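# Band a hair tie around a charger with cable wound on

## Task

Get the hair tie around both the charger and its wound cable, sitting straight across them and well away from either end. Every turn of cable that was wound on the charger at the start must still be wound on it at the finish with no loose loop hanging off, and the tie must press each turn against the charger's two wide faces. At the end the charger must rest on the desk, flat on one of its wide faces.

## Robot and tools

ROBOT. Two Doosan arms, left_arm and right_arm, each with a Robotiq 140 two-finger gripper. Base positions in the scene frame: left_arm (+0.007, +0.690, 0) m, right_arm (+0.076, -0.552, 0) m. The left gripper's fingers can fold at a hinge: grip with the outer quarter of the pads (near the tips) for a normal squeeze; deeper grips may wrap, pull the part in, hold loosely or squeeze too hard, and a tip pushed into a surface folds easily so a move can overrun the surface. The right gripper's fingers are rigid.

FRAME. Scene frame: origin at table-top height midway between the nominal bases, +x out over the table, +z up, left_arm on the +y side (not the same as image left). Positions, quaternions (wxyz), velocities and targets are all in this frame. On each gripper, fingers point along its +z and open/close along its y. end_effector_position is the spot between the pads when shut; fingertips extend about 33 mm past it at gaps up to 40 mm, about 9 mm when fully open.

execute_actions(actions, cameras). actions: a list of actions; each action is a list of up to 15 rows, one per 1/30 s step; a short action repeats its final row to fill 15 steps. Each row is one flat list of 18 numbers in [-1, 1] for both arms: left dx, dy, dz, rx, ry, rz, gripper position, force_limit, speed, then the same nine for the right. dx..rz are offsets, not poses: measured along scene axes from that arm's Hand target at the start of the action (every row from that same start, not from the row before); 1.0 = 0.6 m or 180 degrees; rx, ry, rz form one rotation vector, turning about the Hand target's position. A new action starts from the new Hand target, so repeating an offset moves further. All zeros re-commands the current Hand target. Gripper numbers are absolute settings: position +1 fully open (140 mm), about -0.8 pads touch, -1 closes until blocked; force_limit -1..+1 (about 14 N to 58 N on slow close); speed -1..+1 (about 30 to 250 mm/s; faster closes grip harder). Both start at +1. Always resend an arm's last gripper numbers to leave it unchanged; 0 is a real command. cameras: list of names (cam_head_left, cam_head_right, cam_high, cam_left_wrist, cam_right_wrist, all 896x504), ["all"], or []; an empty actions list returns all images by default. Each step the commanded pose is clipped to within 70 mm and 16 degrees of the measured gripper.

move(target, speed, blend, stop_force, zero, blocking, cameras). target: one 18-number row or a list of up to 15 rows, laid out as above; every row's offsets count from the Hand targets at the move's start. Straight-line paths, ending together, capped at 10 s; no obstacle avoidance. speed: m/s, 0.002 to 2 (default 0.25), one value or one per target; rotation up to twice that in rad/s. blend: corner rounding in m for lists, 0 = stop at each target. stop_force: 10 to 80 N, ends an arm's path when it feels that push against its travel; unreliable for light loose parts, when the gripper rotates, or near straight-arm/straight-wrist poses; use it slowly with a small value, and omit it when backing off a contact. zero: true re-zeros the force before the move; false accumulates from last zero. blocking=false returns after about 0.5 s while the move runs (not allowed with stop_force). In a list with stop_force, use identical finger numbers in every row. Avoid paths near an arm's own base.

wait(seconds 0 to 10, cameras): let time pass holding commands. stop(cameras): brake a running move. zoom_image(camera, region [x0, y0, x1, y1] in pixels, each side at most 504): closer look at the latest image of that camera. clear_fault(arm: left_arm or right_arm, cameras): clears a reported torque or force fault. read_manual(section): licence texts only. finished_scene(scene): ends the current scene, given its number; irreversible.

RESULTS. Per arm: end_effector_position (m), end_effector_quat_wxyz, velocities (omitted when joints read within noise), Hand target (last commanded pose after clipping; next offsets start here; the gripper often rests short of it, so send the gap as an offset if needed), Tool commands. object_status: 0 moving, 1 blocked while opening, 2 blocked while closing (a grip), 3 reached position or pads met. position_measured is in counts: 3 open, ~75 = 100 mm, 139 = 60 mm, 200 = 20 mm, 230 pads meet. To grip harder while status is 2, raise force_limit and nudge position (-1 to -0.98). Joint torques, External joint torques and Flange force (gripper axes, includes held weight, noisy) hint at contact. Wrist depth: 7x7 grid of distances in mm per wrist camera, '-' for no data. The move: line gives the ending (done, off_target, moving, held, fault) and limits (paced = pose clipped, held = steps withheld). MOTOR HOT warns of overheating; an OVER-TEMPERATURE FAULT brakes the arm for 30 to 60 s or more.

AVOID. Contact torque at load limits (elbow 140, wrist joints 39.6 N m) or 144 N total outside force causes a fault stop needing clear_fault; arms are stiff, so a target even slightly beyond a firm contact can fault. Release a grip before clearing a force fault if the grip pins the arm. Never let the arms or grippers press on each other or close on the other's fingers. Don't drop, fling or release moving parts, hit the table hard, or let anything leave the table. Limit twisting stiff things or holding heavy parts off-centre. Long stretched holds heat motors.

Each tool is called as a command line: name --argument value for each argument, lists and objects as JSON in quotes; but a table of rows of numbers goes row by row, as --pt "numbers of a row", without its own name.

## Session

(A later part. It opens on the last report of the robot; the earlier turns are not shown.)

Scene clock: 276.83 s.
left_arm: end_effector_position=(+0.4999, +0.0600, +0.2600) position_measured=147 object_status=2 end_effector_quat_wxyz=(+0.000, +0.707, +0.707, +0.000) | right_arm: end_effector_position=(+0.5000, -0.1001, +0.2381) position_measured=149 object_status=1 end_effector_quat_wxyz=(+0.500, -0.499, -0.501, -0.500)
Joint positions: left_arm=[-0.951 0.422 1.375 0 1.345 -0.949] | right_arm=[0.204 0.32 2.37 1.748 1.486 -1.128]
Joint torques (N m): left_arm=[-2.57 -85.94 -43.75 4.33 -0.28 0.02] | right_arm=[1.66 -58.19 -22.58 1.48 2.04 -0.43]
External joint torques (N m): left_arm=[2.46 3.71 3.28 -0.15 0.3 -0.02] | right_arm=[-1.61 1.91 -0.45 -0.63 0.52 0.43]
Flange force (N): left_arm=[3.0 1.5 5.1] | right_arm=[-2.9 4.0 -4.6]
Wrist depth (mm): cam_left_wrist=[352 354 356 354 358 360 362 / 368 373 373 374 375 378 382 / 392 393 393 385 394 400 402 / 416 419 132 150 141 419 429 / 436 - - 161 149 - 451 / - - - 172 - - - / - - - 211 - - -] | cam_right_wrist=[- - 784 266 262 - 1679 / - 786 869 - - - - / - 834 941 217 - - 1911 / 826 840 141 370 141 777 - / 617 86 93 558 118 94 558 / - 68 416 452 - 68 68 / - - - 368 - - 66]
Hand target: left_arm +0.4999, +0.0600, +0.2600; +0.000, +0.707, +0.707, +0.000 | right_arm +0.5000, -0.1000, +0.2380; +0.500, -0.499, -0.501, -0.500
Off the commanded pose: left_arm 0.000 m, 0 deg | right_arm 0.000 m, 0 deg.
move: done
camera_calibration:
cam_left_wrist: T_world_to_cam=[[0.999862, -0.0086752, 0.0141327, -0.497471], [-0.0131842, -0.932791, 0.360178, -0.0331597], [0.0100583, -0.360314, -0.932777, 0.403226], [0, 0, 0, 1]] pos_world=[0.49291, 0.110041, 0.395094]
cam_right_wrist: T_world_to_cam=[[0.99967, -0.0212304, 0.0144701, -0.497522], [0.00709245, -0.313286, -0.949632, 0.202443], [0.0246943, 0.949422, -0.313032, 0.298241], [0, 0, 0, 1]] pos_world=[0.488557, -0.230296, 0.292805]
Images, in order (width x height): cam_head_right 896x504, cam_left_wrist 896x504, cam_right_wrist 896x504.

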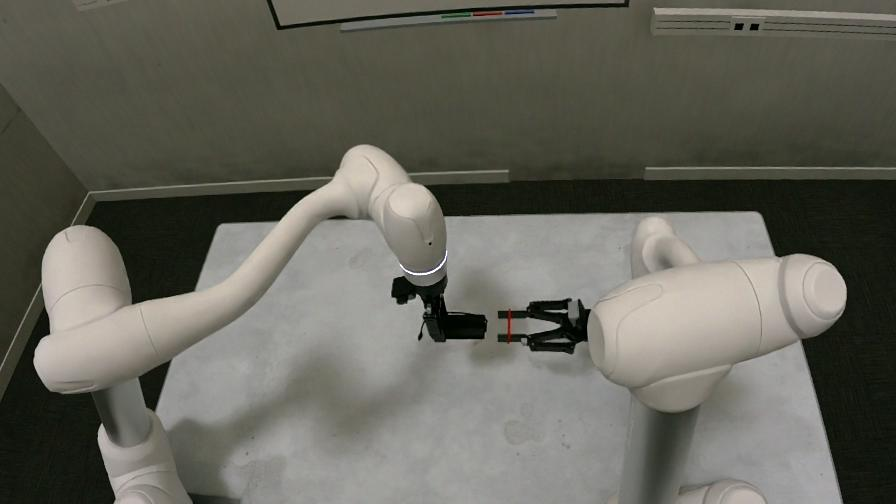

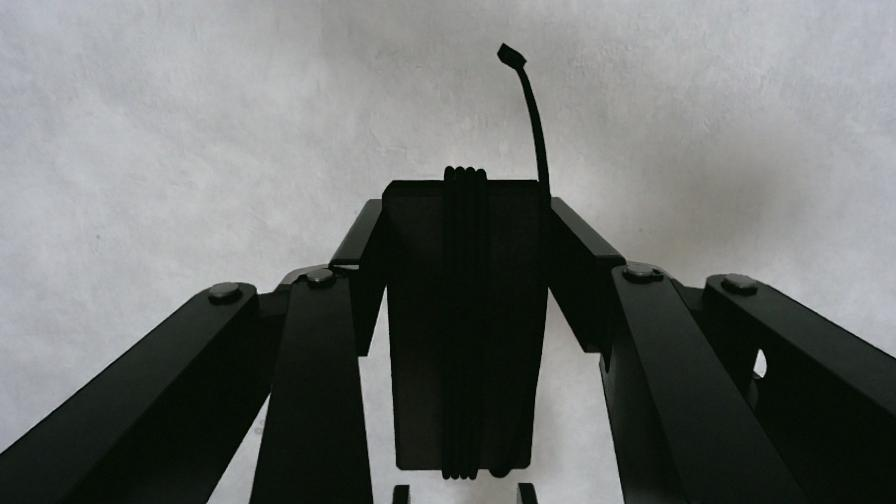

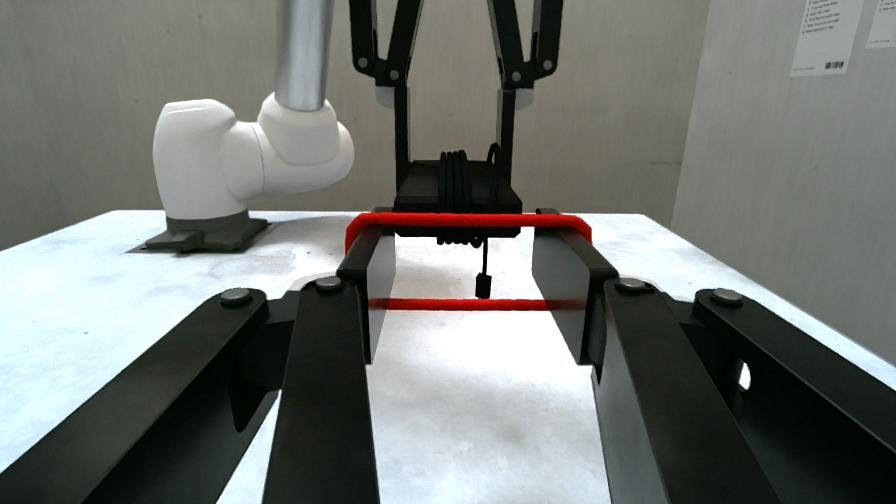

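move --target '[0,0,0,0,0,0,-1,0,-1,-0.0012,0,0.008,0,0,0,-0.03,0.5,0]' --cameras '["cam_right_wrist","cam_left_wrist"]' --speed 0.05

zoom_image --camera "cam_right_wrist" --region '[320, 120, 620, 360]'

zoom_image --camera "cam_left_wrist" --region '[360, 380, 570, 504]'

Scene clock: 296.43 s.
left_arm: end_effector_position=(+0.4999, +0.0600, +0.2600) position_measured=147 object_status=2 end_effector_quat_wxyz=(+0.000, +0.707, +0.707, +0.000) | right_arm: end_effector_position=(+0.4993, -0.1000, +0.2428) position_measured=133 object_status=3 end_effector_quat_wxyz=(+0.500, -0.499, -0.501, -0.500)
Joint positions: left_arm=[-0.951 0.422 1.375 0 1.345 -0.949] | right_arm=[0.205 0.31 2.369 1.747 1.483 -1.118]
Joint torques (N m): left_arm=[-2.79 -86.39 -43.52 4.37 -0.28 0.06] | right_arm=[0.14 -58.05 -22.83 1.49 2.06 -0.47]
External joint torques (N m): left_arm=[2.79 3.44 2.84 -0.17 0.3 -0.06] | right_arm=[-0.26 2.3 -0.73 -0.59 0.47 0.47]
Flange force (N): left_arm=[2.7 2.2 4.4] | right_arm=[-3.4 4.4 -1.2]
Wrist depth (mm): cam_left_wrist=[355 352 357 356 360 362 365 / 370 372 375 375 379 379 382 / 392 394 394 389 393 403 401 / 412 416 132 150 142 421 426 / 437 - - 162 149 - 446 / - - - 172 - - - / - - - 188 - - -] | cam_right_wrist=[2088 - 779 254 259 - 1603 / - 869 875 - - - - / - 828 963 225 - - 1470 / 857 845 139 381 157 837 - / 636 89 122 570 136 93 85 / - 75 442 461 464 68 72 / - - 370 373 372 - -]
Hand target: left_arm +0.4999, +0.0600, +0.2600; +0.000, +0.707, +0.707, +0.000 | right_arm +0.4993, -0.1000, +0.2428; +0.500, -0.499, -0.501, -0.500
Off the commanded pose: left_arm 0.000 m, 0 deg | right_arm 0.000 m, 0 deg.
move: done
camera_calibration:
cam_left_wrist: T_world_to_cam=[[0.999862, -0.0086752, 0.0141327, -0.497471], [-0.0131842, -0.932791, 0.360178, -0.0331597], [0.0100583, -0.360314, -0.932777, 0.403226], [0, 0, 0, 1]] pos_world=[0.49291, 0.110041, 0.395094]
cam_right_wrist: T_world_to_cam=[[0.99967, -0.0212304, 0.0144701, -0.49689], [0.00709245, -0.313286, -0.949632, 0.206912], [0.0246943, 0.949422, -0.313032, 0.299729], [0, 0, 0, 1]] pos_world=[0.487857, -0.230296, 0.297505]
Images, in order (width x height): cam_left_wrist 896x504, cam_right_wrist 896x504.

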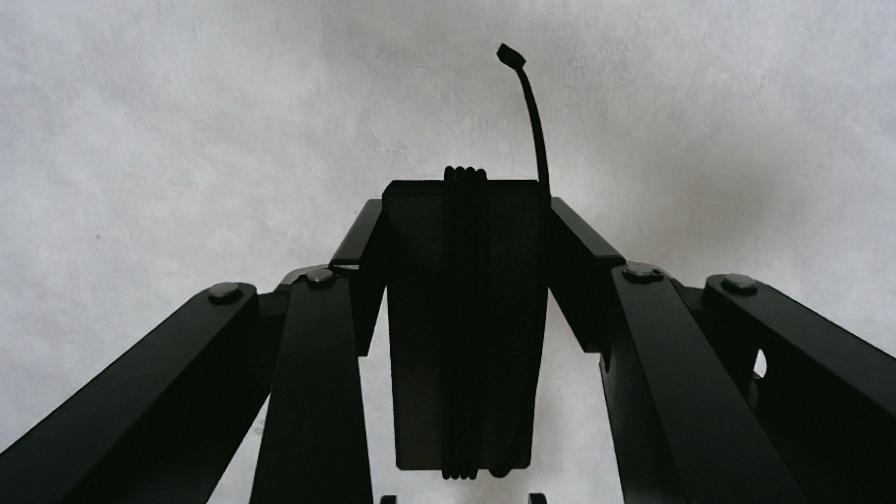

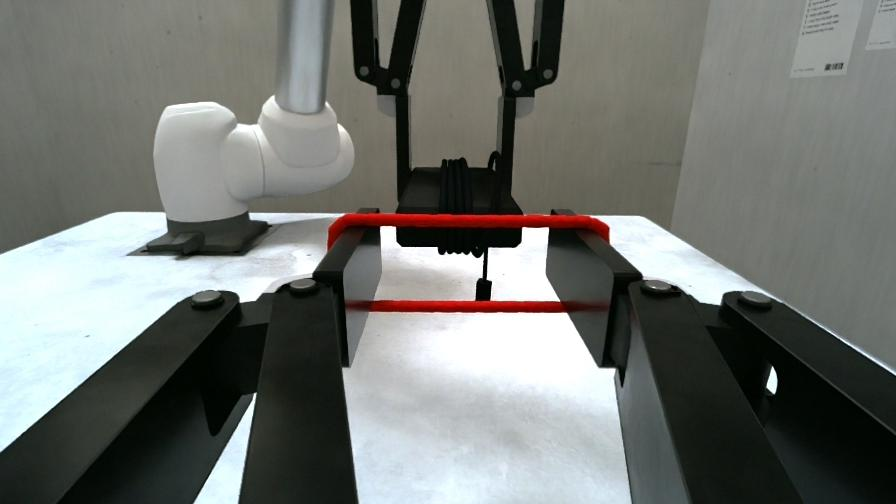

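Scaled by 1.680 from the camera's 896x504 image, which has a finer 1280x720 frame.

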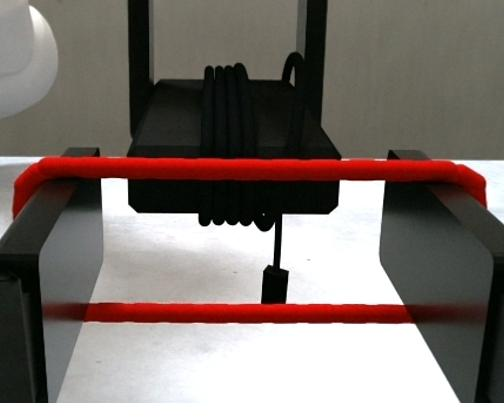

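Scaled by 2.400 from the camera's 896x504 image, which has a finer 1280x720 frame.

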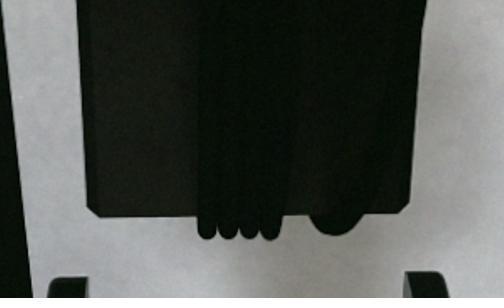

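move --target '[0,0,0,0,0,0,-1,0,-1,0,0.06,0,0,0,0,-0.03,0.5,0]' --cameras '["cam_right_wrist","cam_left_wrist"]' --speed 0.05

zoom_image --camera "cam_right_wrist" --region '[320, 120, 620, 360]'

zoom_image --camera "cam_left_wrist" --region '[340, 360, 590, 504]'

Scene clock: 300.07 s.
left_arm: end_effector_position=(+0.4999, +0.0600, +0.2600) position_measured=147 object_status=2 end_effector_quat_wxyz=(+0.000, +0.707, +0.707, +0.000) | right_arm: end_effector_position=(+0.4993, -0.0641, +0.2428) position_measured=133 object_status=3 end_effector_quat_wxyz=(+0.500, -0.499, -0.501, -0.500)
Joint positions: left_arm=[-0.951 0.422 1.375 0 1.345 -0.949] | right_arm=[0.283 0.321 2.349 1.817 1.447 -1.116]
Joint torques (N m): left_arm=[-2.6 -86.7 -43.48 4.37 -0.21 0.01] | right_arm=[0.42 -59.63 -23.49 1.44 2.13 -0.49]
External joint torques (N m): left_arm=[2.51 4.26 3.01 -0.19 0.24 -0.01] | right_arm=[-0.53 2.16 -0.69 -0.68 0.41 0.49]
Flange force (N): left_arm=[1.9 2.5 5.1] | right_arm=[-3.0 4.4 -1.6]
Wrist depth (mm): cam_left_wrist=[353 353 354 355 358 360 361 / 373 370 372 375 375 378 381 / 391 392 391 388 395 401 402 / 415 414 132 150 141 420 429 / 430 - - 163 149 - 445 / - - - 172 - - - / - - - 202 - - -] | cam_right_wrist=[- - 746 221 221 - 1593 / - 786 842 - 2616 - - / - 804 920 225 2761 - 1883 / 845 807 139 165 158 802 - / 629 90 122 567 120 93 - / - 75 441 463 464 68 72 / - - 369 375 375 - -]
Hand target: left_arm +0.4999, +0.0600, +0.2600; +0.000, +0.707, +0.707, +0.000 | right_arm +0.4993, -0.0640, +0.2428; +0.500, -0.499, -0.501, -0.500
Off the commanded pose: left_arm 0.000 m, 0 deg | right_arm 0.000 m, 0 deg.
move: done
camera_calibration:
cam_left_wrist: T_world_to_cam=[[0.999862, -0.0086752, 0.0141327, -0.497471], [-0.0131842, -0.932791, 0.360178, -0.0331597], [0.0100583, -0.360314, -0.932777, 0.403226], [0, 0, 0, 1]] pos_world=[0.49291, 0.110041, 0.395094]
cam_right_wrist: T_world_to_cam=[[0.99967, -0.0212304, 0.0144701, -0.496127], [0.00709245, -0.313286, -0.949632, 0.218285], [0.0246943, 0.949422, -0.313032, 0.265581], [0, 0, 0, 1]] pos_world=[0.487857, -0.194296, 0.297605]
Images, in order (width x height): cam_left_wrist 896x504, cam_right_wrist 896x504.

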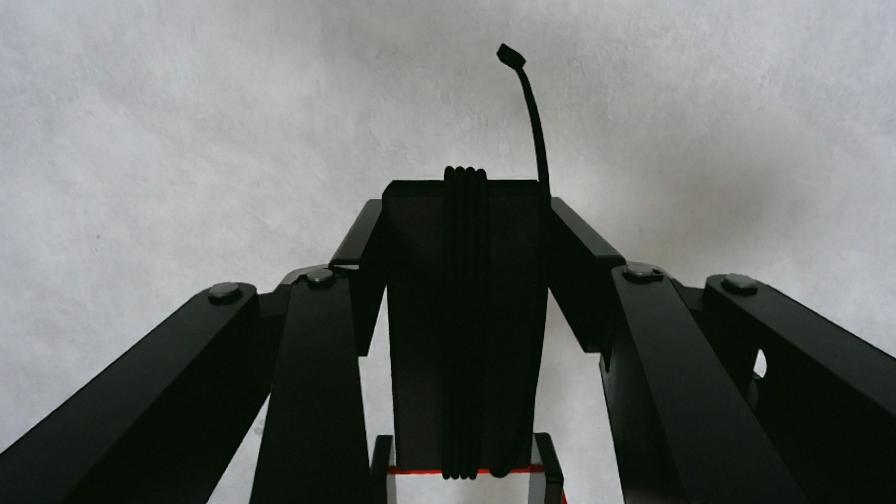

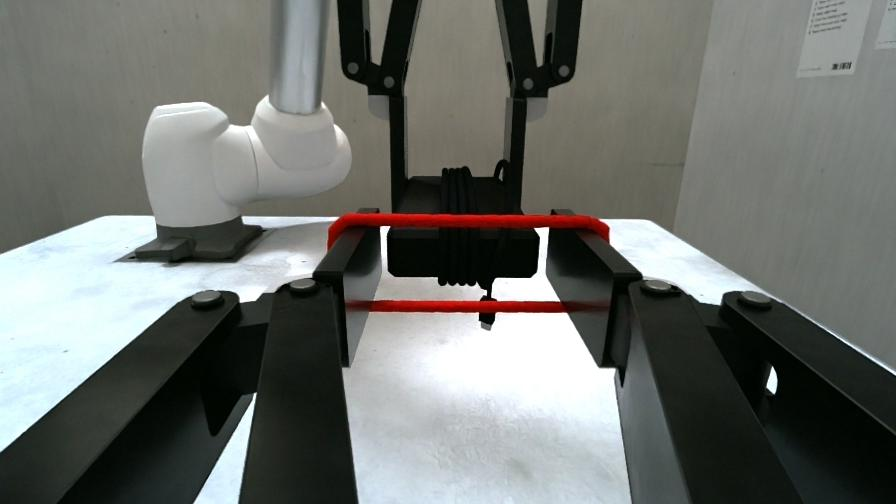

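Scaled by 1.680 from the camera's 896x504 image, which has a finer 1280x720 frame.

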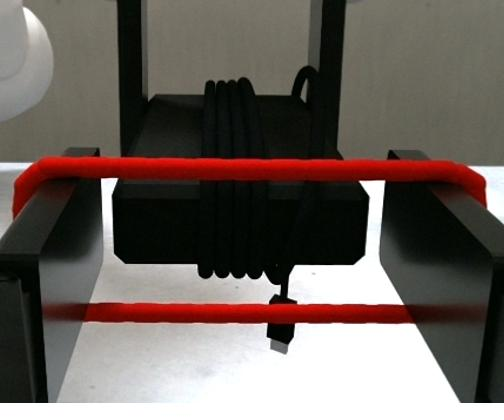

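Scaled by 2.016 from the camera's 896x504 image, which has a finer 1280x720 frame.

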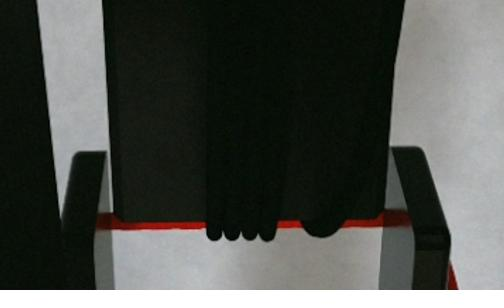

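move --target '[0,0,0,0,0,0,-1,0,-1,0,0.04,0.0017,0,0,0,-0.03,0.5,0]' --cameras '["cam_right_wrist","cam_left_wrist"]' --speed 0.04 --stop_force 20

zoom_image --camera "cam_right_wrist" --region '[320, 120, 620, 360]'

zoom_image --camera "cam_left_wrist" --region '[340, 320, 590, 504]'

Scene clock: 305.57 s.
left_arm: end_effector_position=(+0.4999, +0.0600, +0.2600) position_measured=147 object_status=2 end_effector_quat_wxyz=(+0.000, +0.707, +0.707, +0.000) | right_arm: end_effector_position=(+0.4993, -0.0400, +0.2439) position_measured=133 object_status=3 end_effector_quat_wxyz=(+0.500, -0.499, -0.501, -0.500)
Joint positions: left_arm=[-0.951 0.422 1.375 0 1.345 -0.949] | right_arm=[0.334 0.328 2.332 1.862 1.422 -1.113]
Joint torques (N m): left_arm=[-3.57 -84.73 -43.57 3.98 -0.78 0.06] | right_arm=[1.79 -61.67 -24.7 1.51 2.57 -0.49]
External joint torques (N m): left_arm=[3.63 1.66 2.79 0.24 0.81 -0.06] | right_arm=[-1.85 2.77 0.03 -0.85 -0.03 0.49]
Flange force (N): left_arm=[5.2 1.6 2.9] | right_arm=[-4.1 4.9 -4.2]
Wrist depth (mm): cam_left_wrist=[356 350 355 356 356 361 363 / 372 372 372 375 375 381 380 / 390 390 393 386 394 398 399 / 415 413 131 150 141 420 429 / 433 - - 164 149 - 447 / - - - 172 - - - / - - - 183 - - -] | cam_right_wrist=[- - 204 197 204 - 1563 / - 758 820 - 209 - - / - 791 875 217 - - - / 860 804 131 143 145 794 - / 629 89 123 538 136 93 - / - 75 441 464 469 68 72 / - - 373 374 375 - -]
Hand target: left_arm +0.4999, +0.0600, +0.2600; +0.000, +0.707, +0.707, +0.000 | right_arm +0.4993, -0.0400, +0.2439; +0.500, -0.499, -0.501, -0.500
Off the commanded pose: left_arm 0.000 m, 0 deg | right_arm 0.000 m, 0 deg.
move: done
camera_calibration:
cam_left_wrist: T_world_to_cam=[[0.999864, -0.00870994, 0.014039, -0.497431], [-0.0131829, -0.93279, 0.360179, -0.0331609], [0.00995829, -0.360315, -0.932778, 0.403276], [0, 0, 0, 1]] pos_world=[0.49291, 0.110041, 0.395094]
cam_right_wrist: T_world_to_cam=[[0.99967, -0.0212304, 0.0144701, -0.495632], [0.00709245, -0.313286, -0.949632, 0.226753], [0.0246943, 0.949422, -0.313032, 0.243108], [0, 0, 0, 1]] pos_world=[0.487857, -0.170296, 0.298605]
Images, in order (width x height): cam_left_wrist 896x504, cam_right_wrist 896x504.

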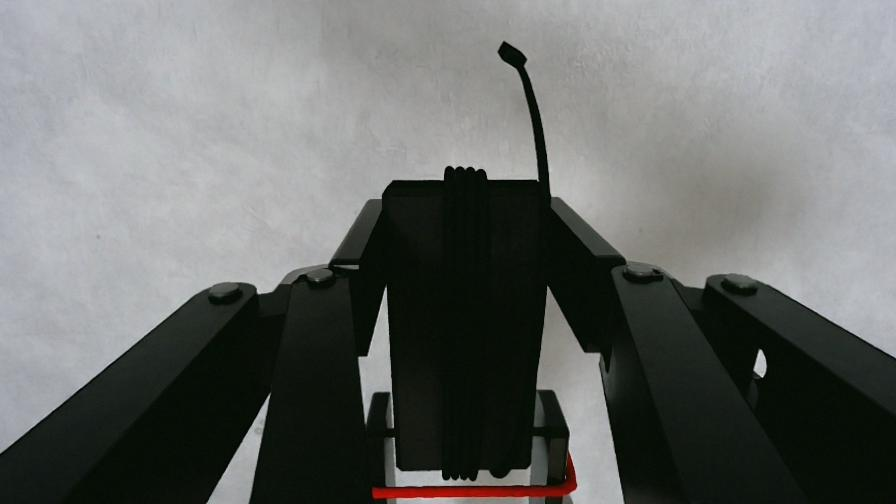

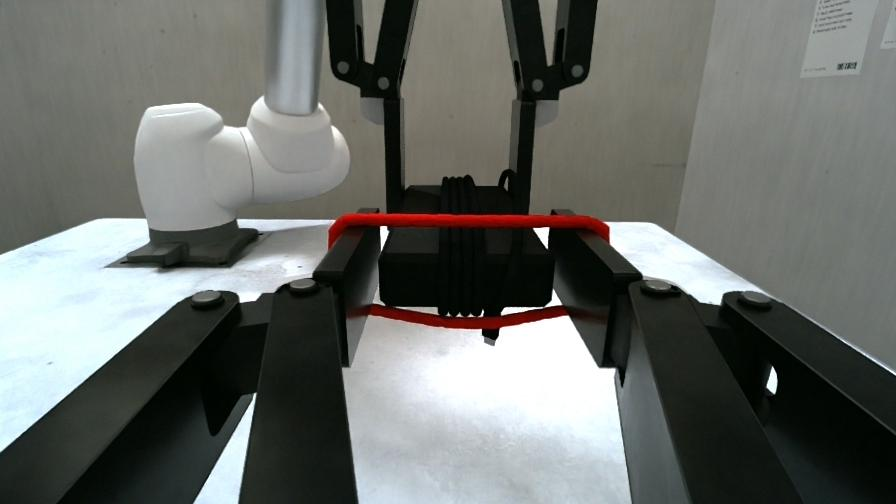

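Scaled by 1.680 from the camera's 896x504 image, which has a finer 1280x720 frame.

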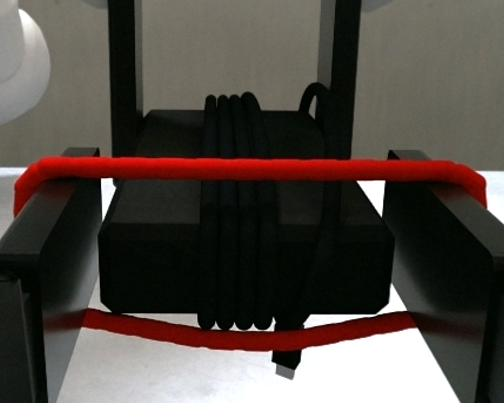

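Scaled by 2.016 from the camera's 896x504 image, which has a finer 1280x720 frame.

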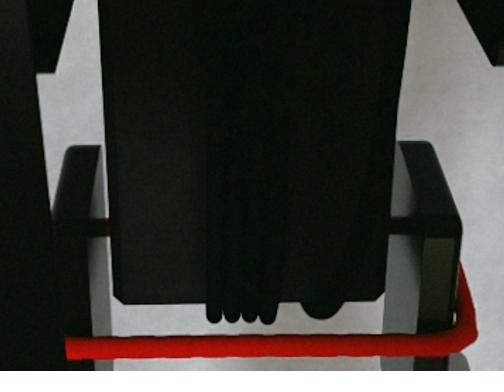

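wait --seconds 0 --cameras '["cam_head_left","cam_head_right","cam_high"]'

zoom_image --camera "cam_head_right" --region '[400, 270, 560, 370]'

zoom_image --camera "cam_high" --region '[400, 100, 560, 230]'

zoom_image --camera "cam_head_left" --region '[400, 270, 560, 370]'

Scene clock: 308.90 s.
left_arm: end_effector_position=(+0.4999, +0.0600, +0.2600) position_measured=147 object_status=2 end_effector_quat_wxyz=(+0.000, +0.707, +0.707, +0.000) | right_arm: end_effector_position=(+0.4993, -0.0400, +0.2439) position_measured=133 object_status=3 end_effector_quat_wxyz=(+0.500, -0.499, -0.501, -0.500)
Joint positions: left_arm=[-0.951 0.422 1.375 0 1.345 -0.949] | right_arm=[0.334 0.328 2.332 1.862 1.422 -1.113]
Joint torques (N m): left_arm=[-3.94 -84.68 -43.34 4.03 -0.83 0.02] | right_arm=[1.61 -61.86 -24.81 1.56 2.6 -0.52]
External joint torques (N m): left_arm=[3.71 1.43 2.53 0.18 0.86 -0.02] | right_arm=[-1.54 2.99 0.24 -0.91 -0.06 0.52]
Flange force (N): left_arm=[5.1 1.9 2.4] | right_arm=[-4.5 4.6 -3.7]
Wrist depth (mm): cam_left_wrist=[349 353 355 356 359 358 367 / 370 371 374 374 378 375 383 / 395 392 395 388 398 399 403 / 415 415 131 151 141 421 429 / 435 - - 162 160 - 448 / - - - 172 - - - / - - - 185 - - -] | cam_right_wrist=[- 2124 204 203 203 - 1801 / - 769 828 - 213 - 1988 / - 779 884 217 - - 1941 / 845 796 131 143 144 817 - / 632 90 122 540 136 93 - / - 75 441 460 466 68 72 / - - 372 378 377 - -]
Hand target: left_arm +0.4999, +0.0600, +0.2600; +0.000, +0.707, +0.707, +0.000 | right_arm +0.4993, -0.0400, +0.2439; +0.500, -0.499, -0.501, -0.500
Tool commands: left_gripper/position=-1.0 left_gripper/force_limit=+0.0 left_gripper/speed=-1.0 right_gripper/position=-0.03 right_gripper/force_limit=+0.5 right_gripper/speed=+0.0
Off the commanded pose: left_arm 0.000 m, 0 deg | right_arm 0.000 m, 0 deg.
Images, in order (width x height): cam_head_left 896x504, cam_head_right 896x504, cam_high 896x504.

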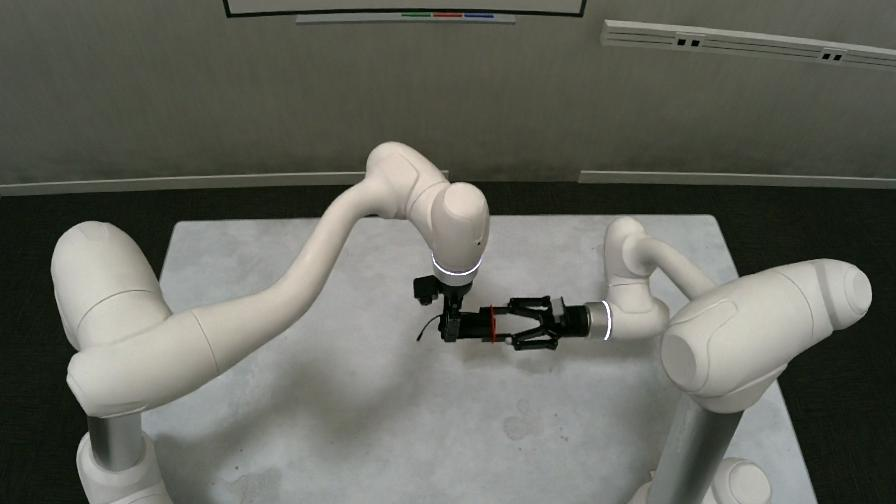

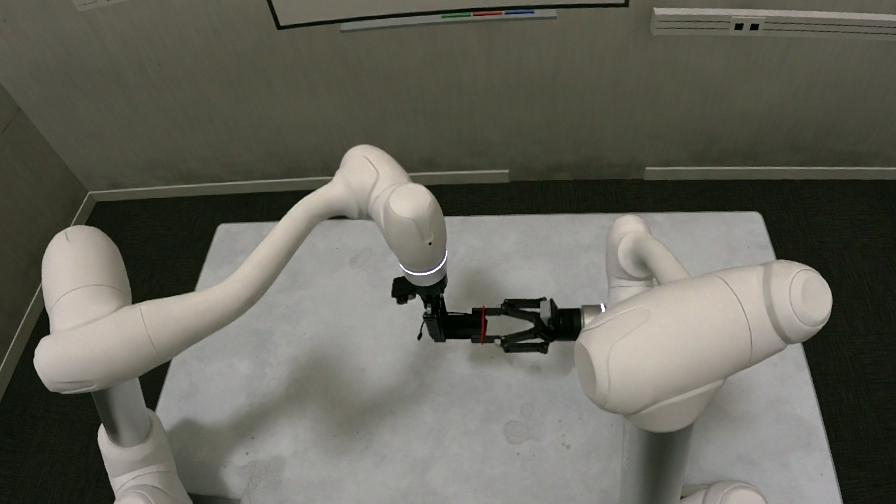

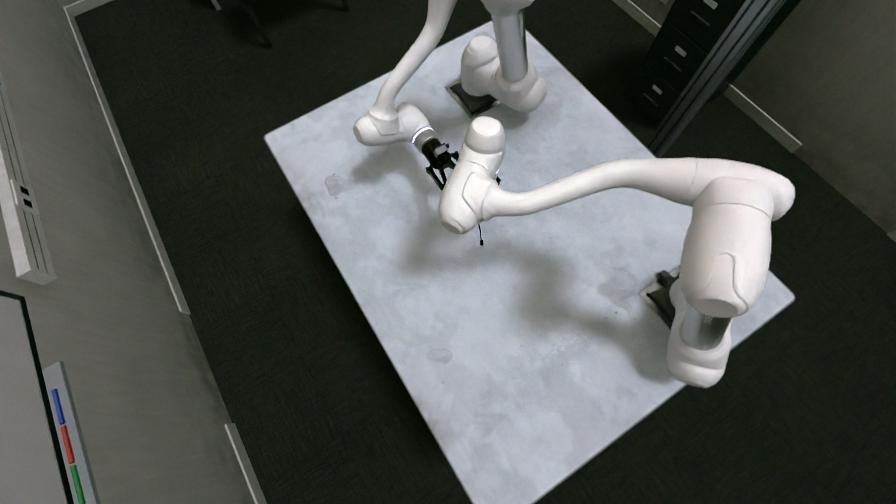

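Scaled by 3.150 from the camera's 896x504 image, which has a finer 1280x720 frame.

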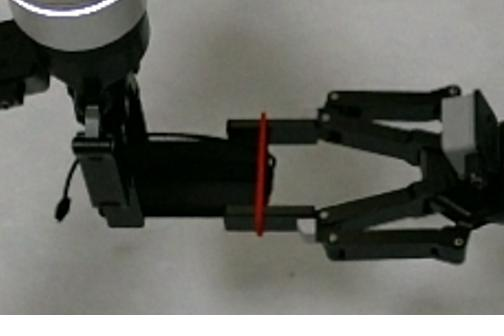

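Scaled by 3.150 from the camera's 896x504 image, which has a finer 1280x720 frame.

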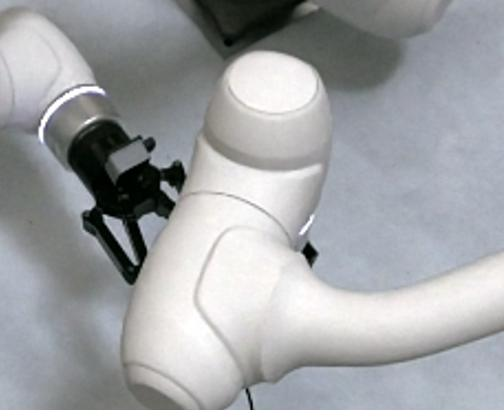

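Scaled by 3.150 from the camera's 896x504 image, which has a finer 1280x720 frame.

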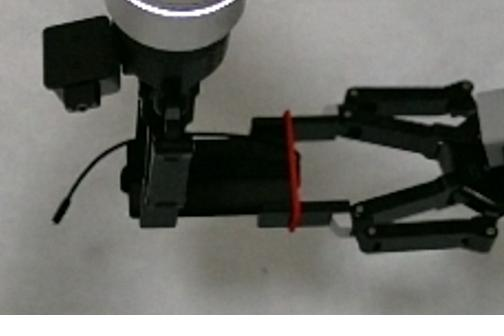

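move --pt "0 0 0 0 0 0 -1 0 -1 0 -0.015 -0.005 0 0 0 -0.03 0.5 0" --pt "0 0 0 0 0 0 -1 0 -1 0 -0.005 -0.005 0 0 0 -0.03 0.5 0" --cameras '["cam_right_wrist","cam_left_wrist"]' --speed 0.03

zoom_image --camera "cam_right_wrist" --region '[320, 120, 620, 360]'

zoom_image --camera "cam_left_wrist" --region '[340, 320, 590, 504]'

Scene clock: 315.23 s.
left_arm: end_effector_position=(+0.4999, +0.0600, +0.2600) position_measured=147 object_status=2 end_effector_quat_wxyz=(+0.000, +0.707, +0.707, +0.000) | right_arm: end_effector_position=(+0.4993, -0.0431, +0.2409) position_measured=133 object_status=3 end_effector_quat_wxyz=(+0.500, -0.499, -0.501, -0.500)
Joint positions: left_arm=[-0.951 0.422 1.375 0 1.345 -0.949] | right_arm=[0.328 0.333 2.336 1.857 1.427 -1.12]
Joint torques (N m): left_arm=[-2.96 -85.91 -43.69 4.15 -0.47 0.03] | right_arm=[0.33 -61.11 -23.64 1.41 2.25 -0.51]
External joint torques (N m): left_arm=[3.09 3.58 3.34 0.03 0.5 -0.03] | right_arm=[-0.28 2.16 -0.61 -0.76 0.3 0.51]
Flange force (N): left_arm=[3.6 2.0 4.8] | right_arm=[-2.9 4.3 -1.0]
Wrist depth (mm): cam_left_wrist=[354 356 356 357 358 360 366 / 371 372 380 377 379 376 382 / 392 393 395 388 395 400 404 / 418 413 132 150 142 425 429 / 432 - - 164 160 - 448 / - - - 172 - - - / - - - 186 - - -] | cam_right_wrist=[- - 207 203 206 - 1488 / - 755 834 - 218 - - / - 772 878 216 - - - / 851 807 139 143 147 799 - / 628 90 123 539 136 93 86 / - 75 439 460 457 68 72 / - - 370 373 373 - -]
Hand target: left_arm +0.4999, +0.0600, +0.2600; +0.000, +0.707, +0.707, +0.000 | right_arm +0.4993, -0.0430, +0.2409; +0.500, -0.499, -0.501, -0.500
Off the commanded pose: left_arm 0.000 m, 0 deg | right_arm 0.000 m, 0 deg.
move: done
camera_calibration:
cam_left_wrist: T_world_to_cam=[[0.999862, -0.0086752, 0.0141327, -0.497471], [-0.0131842, -0.932791, 0.360178, -0.0331597], [0.0100583, -0.360314, -0.932777, 0.403226], [0, 0, 0, 1]] pos_world=[0.49291, 0.110041, 0.395094]
cam_right_wrist: T_world_to_cam=[[0.999669, -0.0211974, 0.0145645, -0.495674], [0.0071924, -0.313287, -0.949631, 0.222915], [0.0246925, 0.949422, -0.313031, 0.245018], [0, 0, 0, 1]] pos_world=[0.487857, -0.173296, 0.295604]
Images, in order (width x height): cam_left_wrist 896x504, cam_right_wrist 896x504.

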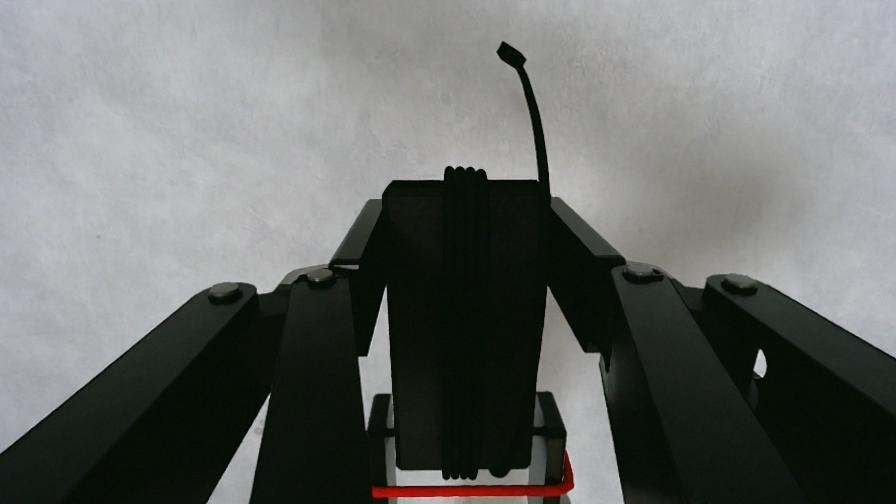

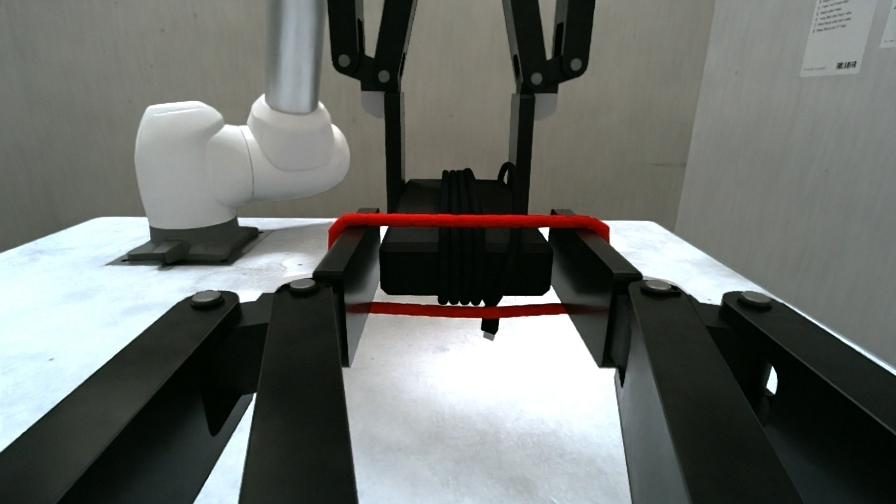

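Scaled by 1.680 from the camera's 896x504 image, which has a finer 1280x720 frame.

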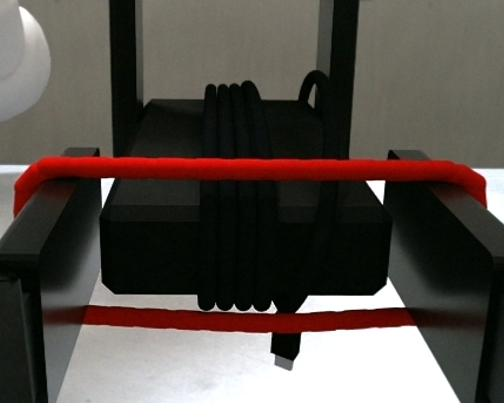

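Scaled by 2.016 from the camera's 896x504 image, which has a finer 1280x720 frame.

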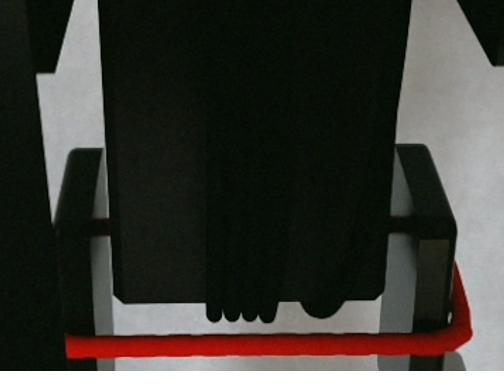

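move --target '[0,0,0,0,0,0,-1,0,-1,0,0.04,0.0007,0,0,0,-0.03,0.5,0]' --cameras '["cam_right_wrist","cam_left_wrist"]' --speed 0.03 --stop_force 20

zoom_image --camera "cam_right_wrist" --region '[320, 120, 620, 360]'

zoom_image --camera "cam_left_wrist" --region '[340, 280, 590, 504]'

Scene clock: 319.57 s.
left_arm: end_effector_position=(+0.4999, +0.0600, +0.2600) position_measured=147 object_status=2 end_effector_quat_wxyz=(+0.000, +0.707, +0.707, +0.000) | right_arm: end_effector_position=(+0.4993, -0.0190, +0.2413) position_measured=133 object_status=3 end_effector_quat_wxyz=(+0.500, -0.499, -0.501, -0.500)
Joint positions: left_arm=[-0.951 0.422 1.375 0 1.345 -0.949] | right_arm=[0.377 0.342 2.317 1.9 1.403 -1.119]
Joint torques (N m): left_arm=[-3.32 -85.56 -43.57 4.22 -0.53 0.06] | right_arm=[0.96 -62.51 -24.45 1.29 2.32 -0.46]
External joint torques (N m): left_arm=[3.36 2.92 2.99 -0.03 0.56 -0.06] | right_arm=[-0.98 2.11 -0.19 -0.72 0.23 0.46]
Flange force (N): left_arm=[3.9 2.2 4.0] | right_arm=[-2.9 4.0 -2.4]
Wrist depth (mm): cam_left_wrist=[353 354 352 358 359 361 362 / 374 372 375 375 375 378 380 / 388 393 393 388 394 403 405 / 412 418 121 150 142 422 424 / 432 - - 161 164 - 444 / - - - 172 180 - - / - - - 211 - - -] | cam_right_wrist=[- - 185 2199 185 - 1553 / 2562 769 799 - 2389 2367 - / - 762 842 196 202 - - / 834 779 130 132 136 802 - / 621 89 122 125 120 93 86 / - 75 434 463 462 68 72 / - - 370 373 373 - -]
Hand target: left_arm +0.4999, +0.0600, +0.2600; +0.000, +0.707, +0.707, +0.000 | right_arm +0.4993, -0.0190, +0.2413; +0.500, -0.499, -0.501, -0.500
Off the commanded pose: left_arm 0.000 m, 0 deg | right_arm 0.000 m, 0 deg.
move: done
camera_calibration:
cam_left_wrist: T_world_to_cam=[[0.999862, -0.0086752, 0.0141327, -0.497471], [-0.0131842, -0.932791, 0.360178, -0.0331597], [0.0100583, -0.360314, -0.932777, 0.403226], [0, 0, 0, 1]] pos_world=[0.49291, 0.110041, 0.395094]
cam_right_wrist: T_world_to_cam=[[0.99967, -0.0212304, 0.0144701, -0.495149], [0.00709245, -0.313286, -0.949632, 0.230863], [0.0246943, 0.949422, -0.313032, 0.222356], [0, 0, 0, 1]] pos_world=[0.487857, -0.149296, 0.296005]
Images, in order (width x height): cam_left_wrist 896x504, cam_right_wrist 896x504.

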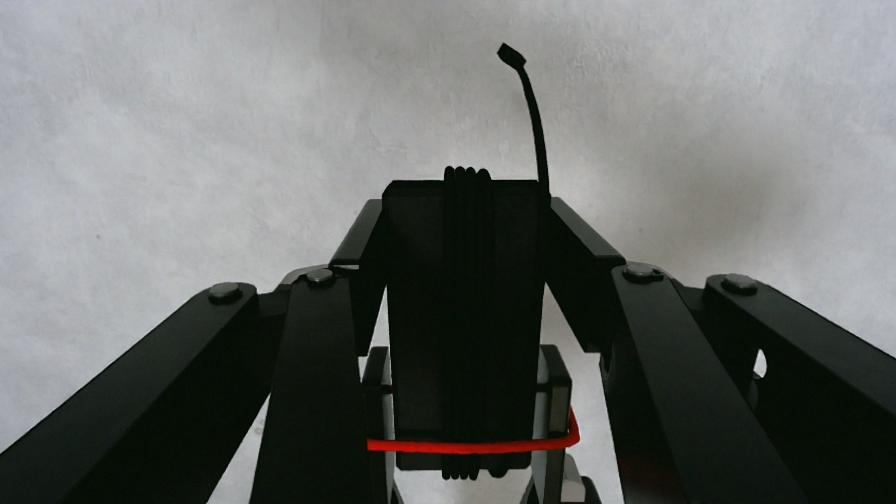

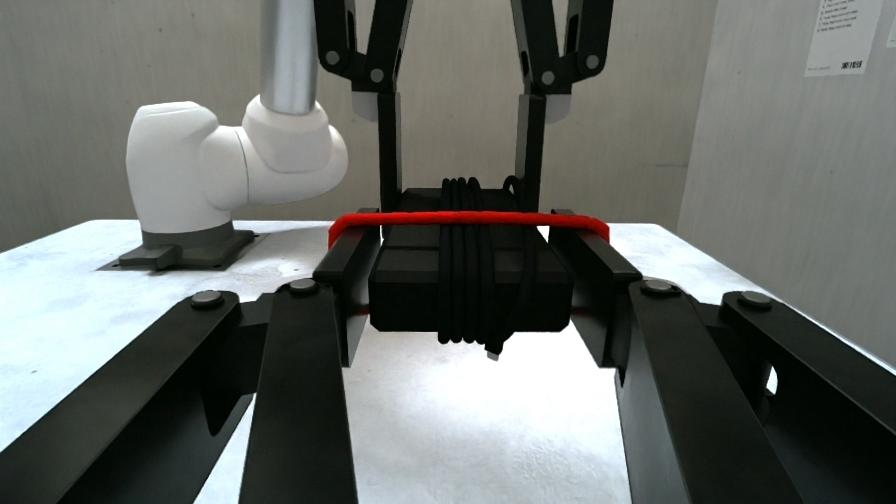

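Scaled by 1.680 from the camera's 896x504 image, which has a finer 1280x720 frame.

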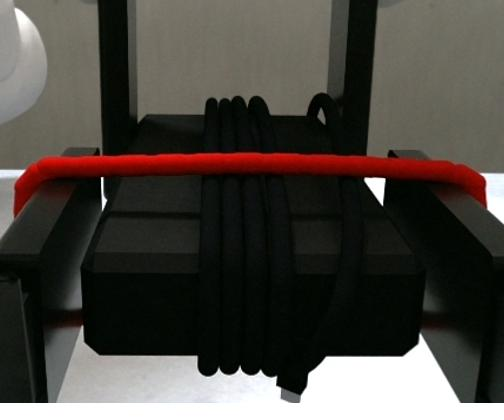

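Scaled by 2.016 from the camera's 896x504 image, which has a finer 1280x720 frame.

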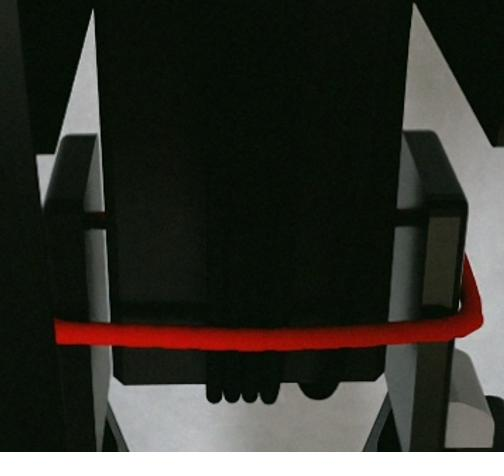

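move --target '[0,0,0,0,0,0,-1,0,-1,0,0.0217,0,0,0,0,-0.03,0.5,0]' --cameras '["cam_right_wrist","cam_left_wrist"]' --speed 0.03 --stop_force 20

zoom_image --camera "cam_right_wrist" --region '[320, 120, 620, 360]'

zoom_image --camera "cam_left_wrist" --region '[340, 280, 590, 504]'

Scene clock: 324.37 s.
left_arm: end_effector_position=(+0.4999, +0.0600, +0.2600) position_measured=147 object_status=2 end_effector_quat_wxyz=(+0.000, +0.707, +0.707, +0.000) | right_arm: end_effector_position=(+0.4993, -0.0060, +0.2413) position_measured=133 object_status=3 end_effector_quat_wxyz=(+0.500, -0.499, -0.501, -0.500)
Joint positions: left_arm=[-0.951 0.422 1.375 0 1.345 -0.949] | right_arm=[0.402 0.348 2.307 1.923 1.39 -1.118]
Joint torques (N m): left_arm=[-2.88 -85.97 -43.45 4.22 -0.45 0.07] | right_arm=[1.2 -63.5 -24.47 1.25 2.21 -0.54]
External joint torques (N m): left_arm=[2.95 3.13 2.86 -0.02 0.49 -0.07] | right_arm=[-1.22 2.22 -0.43 -0.73 0.34 0.54]
Flange force (N): left_arm=[3.2 2.1 4.0] | right_arm=[-3.0 4.8 -2.6]
Wrist depth (mm): cam_left_wrist=[354 354 356 355 357 363 362 / 372 372 374 375 378 378 381 / 391 393 393 390 392 401 403 / 412 419 132 150 142 425 427 / 429 - - 162 164 - 452 / - - - 172 180 - - / - - - 186 191 - -] | cam_right_wrist=[- 1957 173 - 173 - 1593 / - 744 791 - 182 1972 1679 / 2672 755 866 189 188 2259 - / 845 772 131 138 136 812 - / 624 90 107 110 111 93 86 / - 75 437 438 458 68 72 / - - 370 373 371 - -]
Hand target: left_arm +0.4999, +0.0600, +0.2600; +0.000, +0.707, +0.707, +0.000 | right_arm +0.4993, -0.0060, +0.2413; +0.500, -0.499, -0.501, -0.500
Off the commanded pose: left_arm 0.000 m, 0 deg | right_arm 0.000 m, 0 deg.
move: done
camera_calibration:
cam_left_wrist: T_world_to_cam=[[0.999862, -0.0086752, 0.0141327, -0.497471], [-0.0131842, -0.932791, 0.360178, -0.0331597], [0.0100583, -0.360314, -0.932777, 0.403226], [0, 0, 0, 1]] pos_world=[0.49291, 0.110041, 0.395094]
cam_right_wrist: T_world_to_cam=[[0.99967, -0.0212304, 0.0144701, -0.49487], [0.00709245, -0.313286, -0.949632, 0.234967], [0.0246943, 0.949422, -0.313032, 0.209919], [0, 0, 0, 1]] pos_world=[0.487857, -0.136196, 0.296005]
Images, in order (width x height): cam_left_wrist 896x504, cam_right_wrist 896x504.

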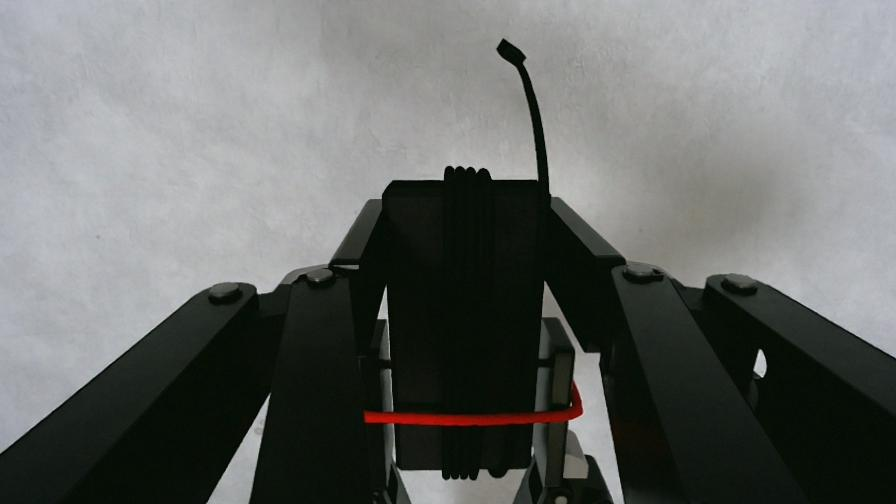

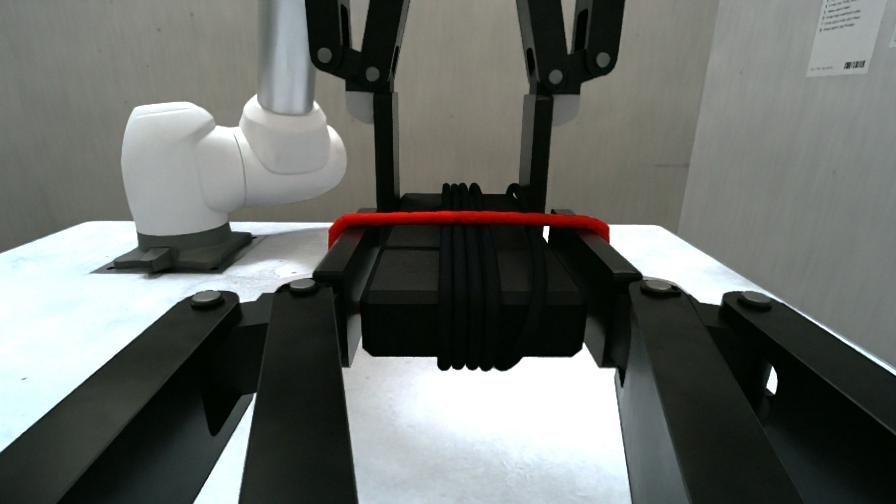

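Scaled by 1.680 from the camera's 896x504 image, which has a finer 1280x720 frame.

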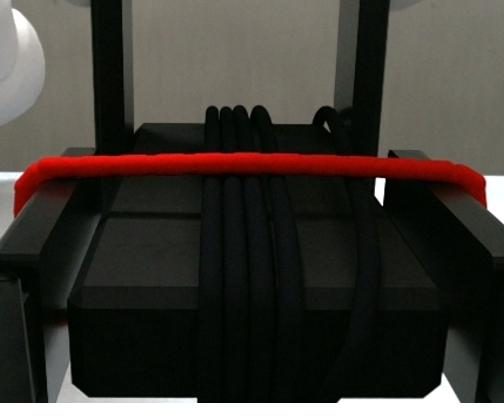

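Scaled by 2.016 from the camera's 896x504 image, which has a finer 1280x720 frame.

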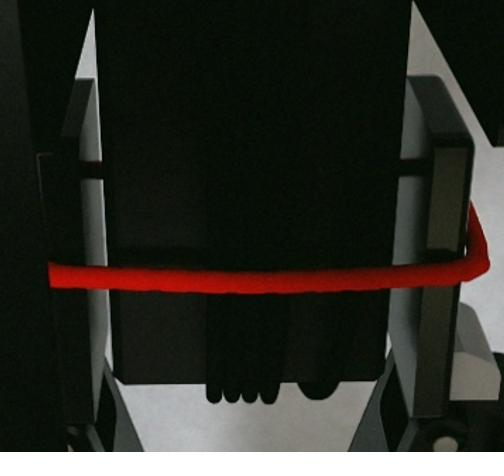

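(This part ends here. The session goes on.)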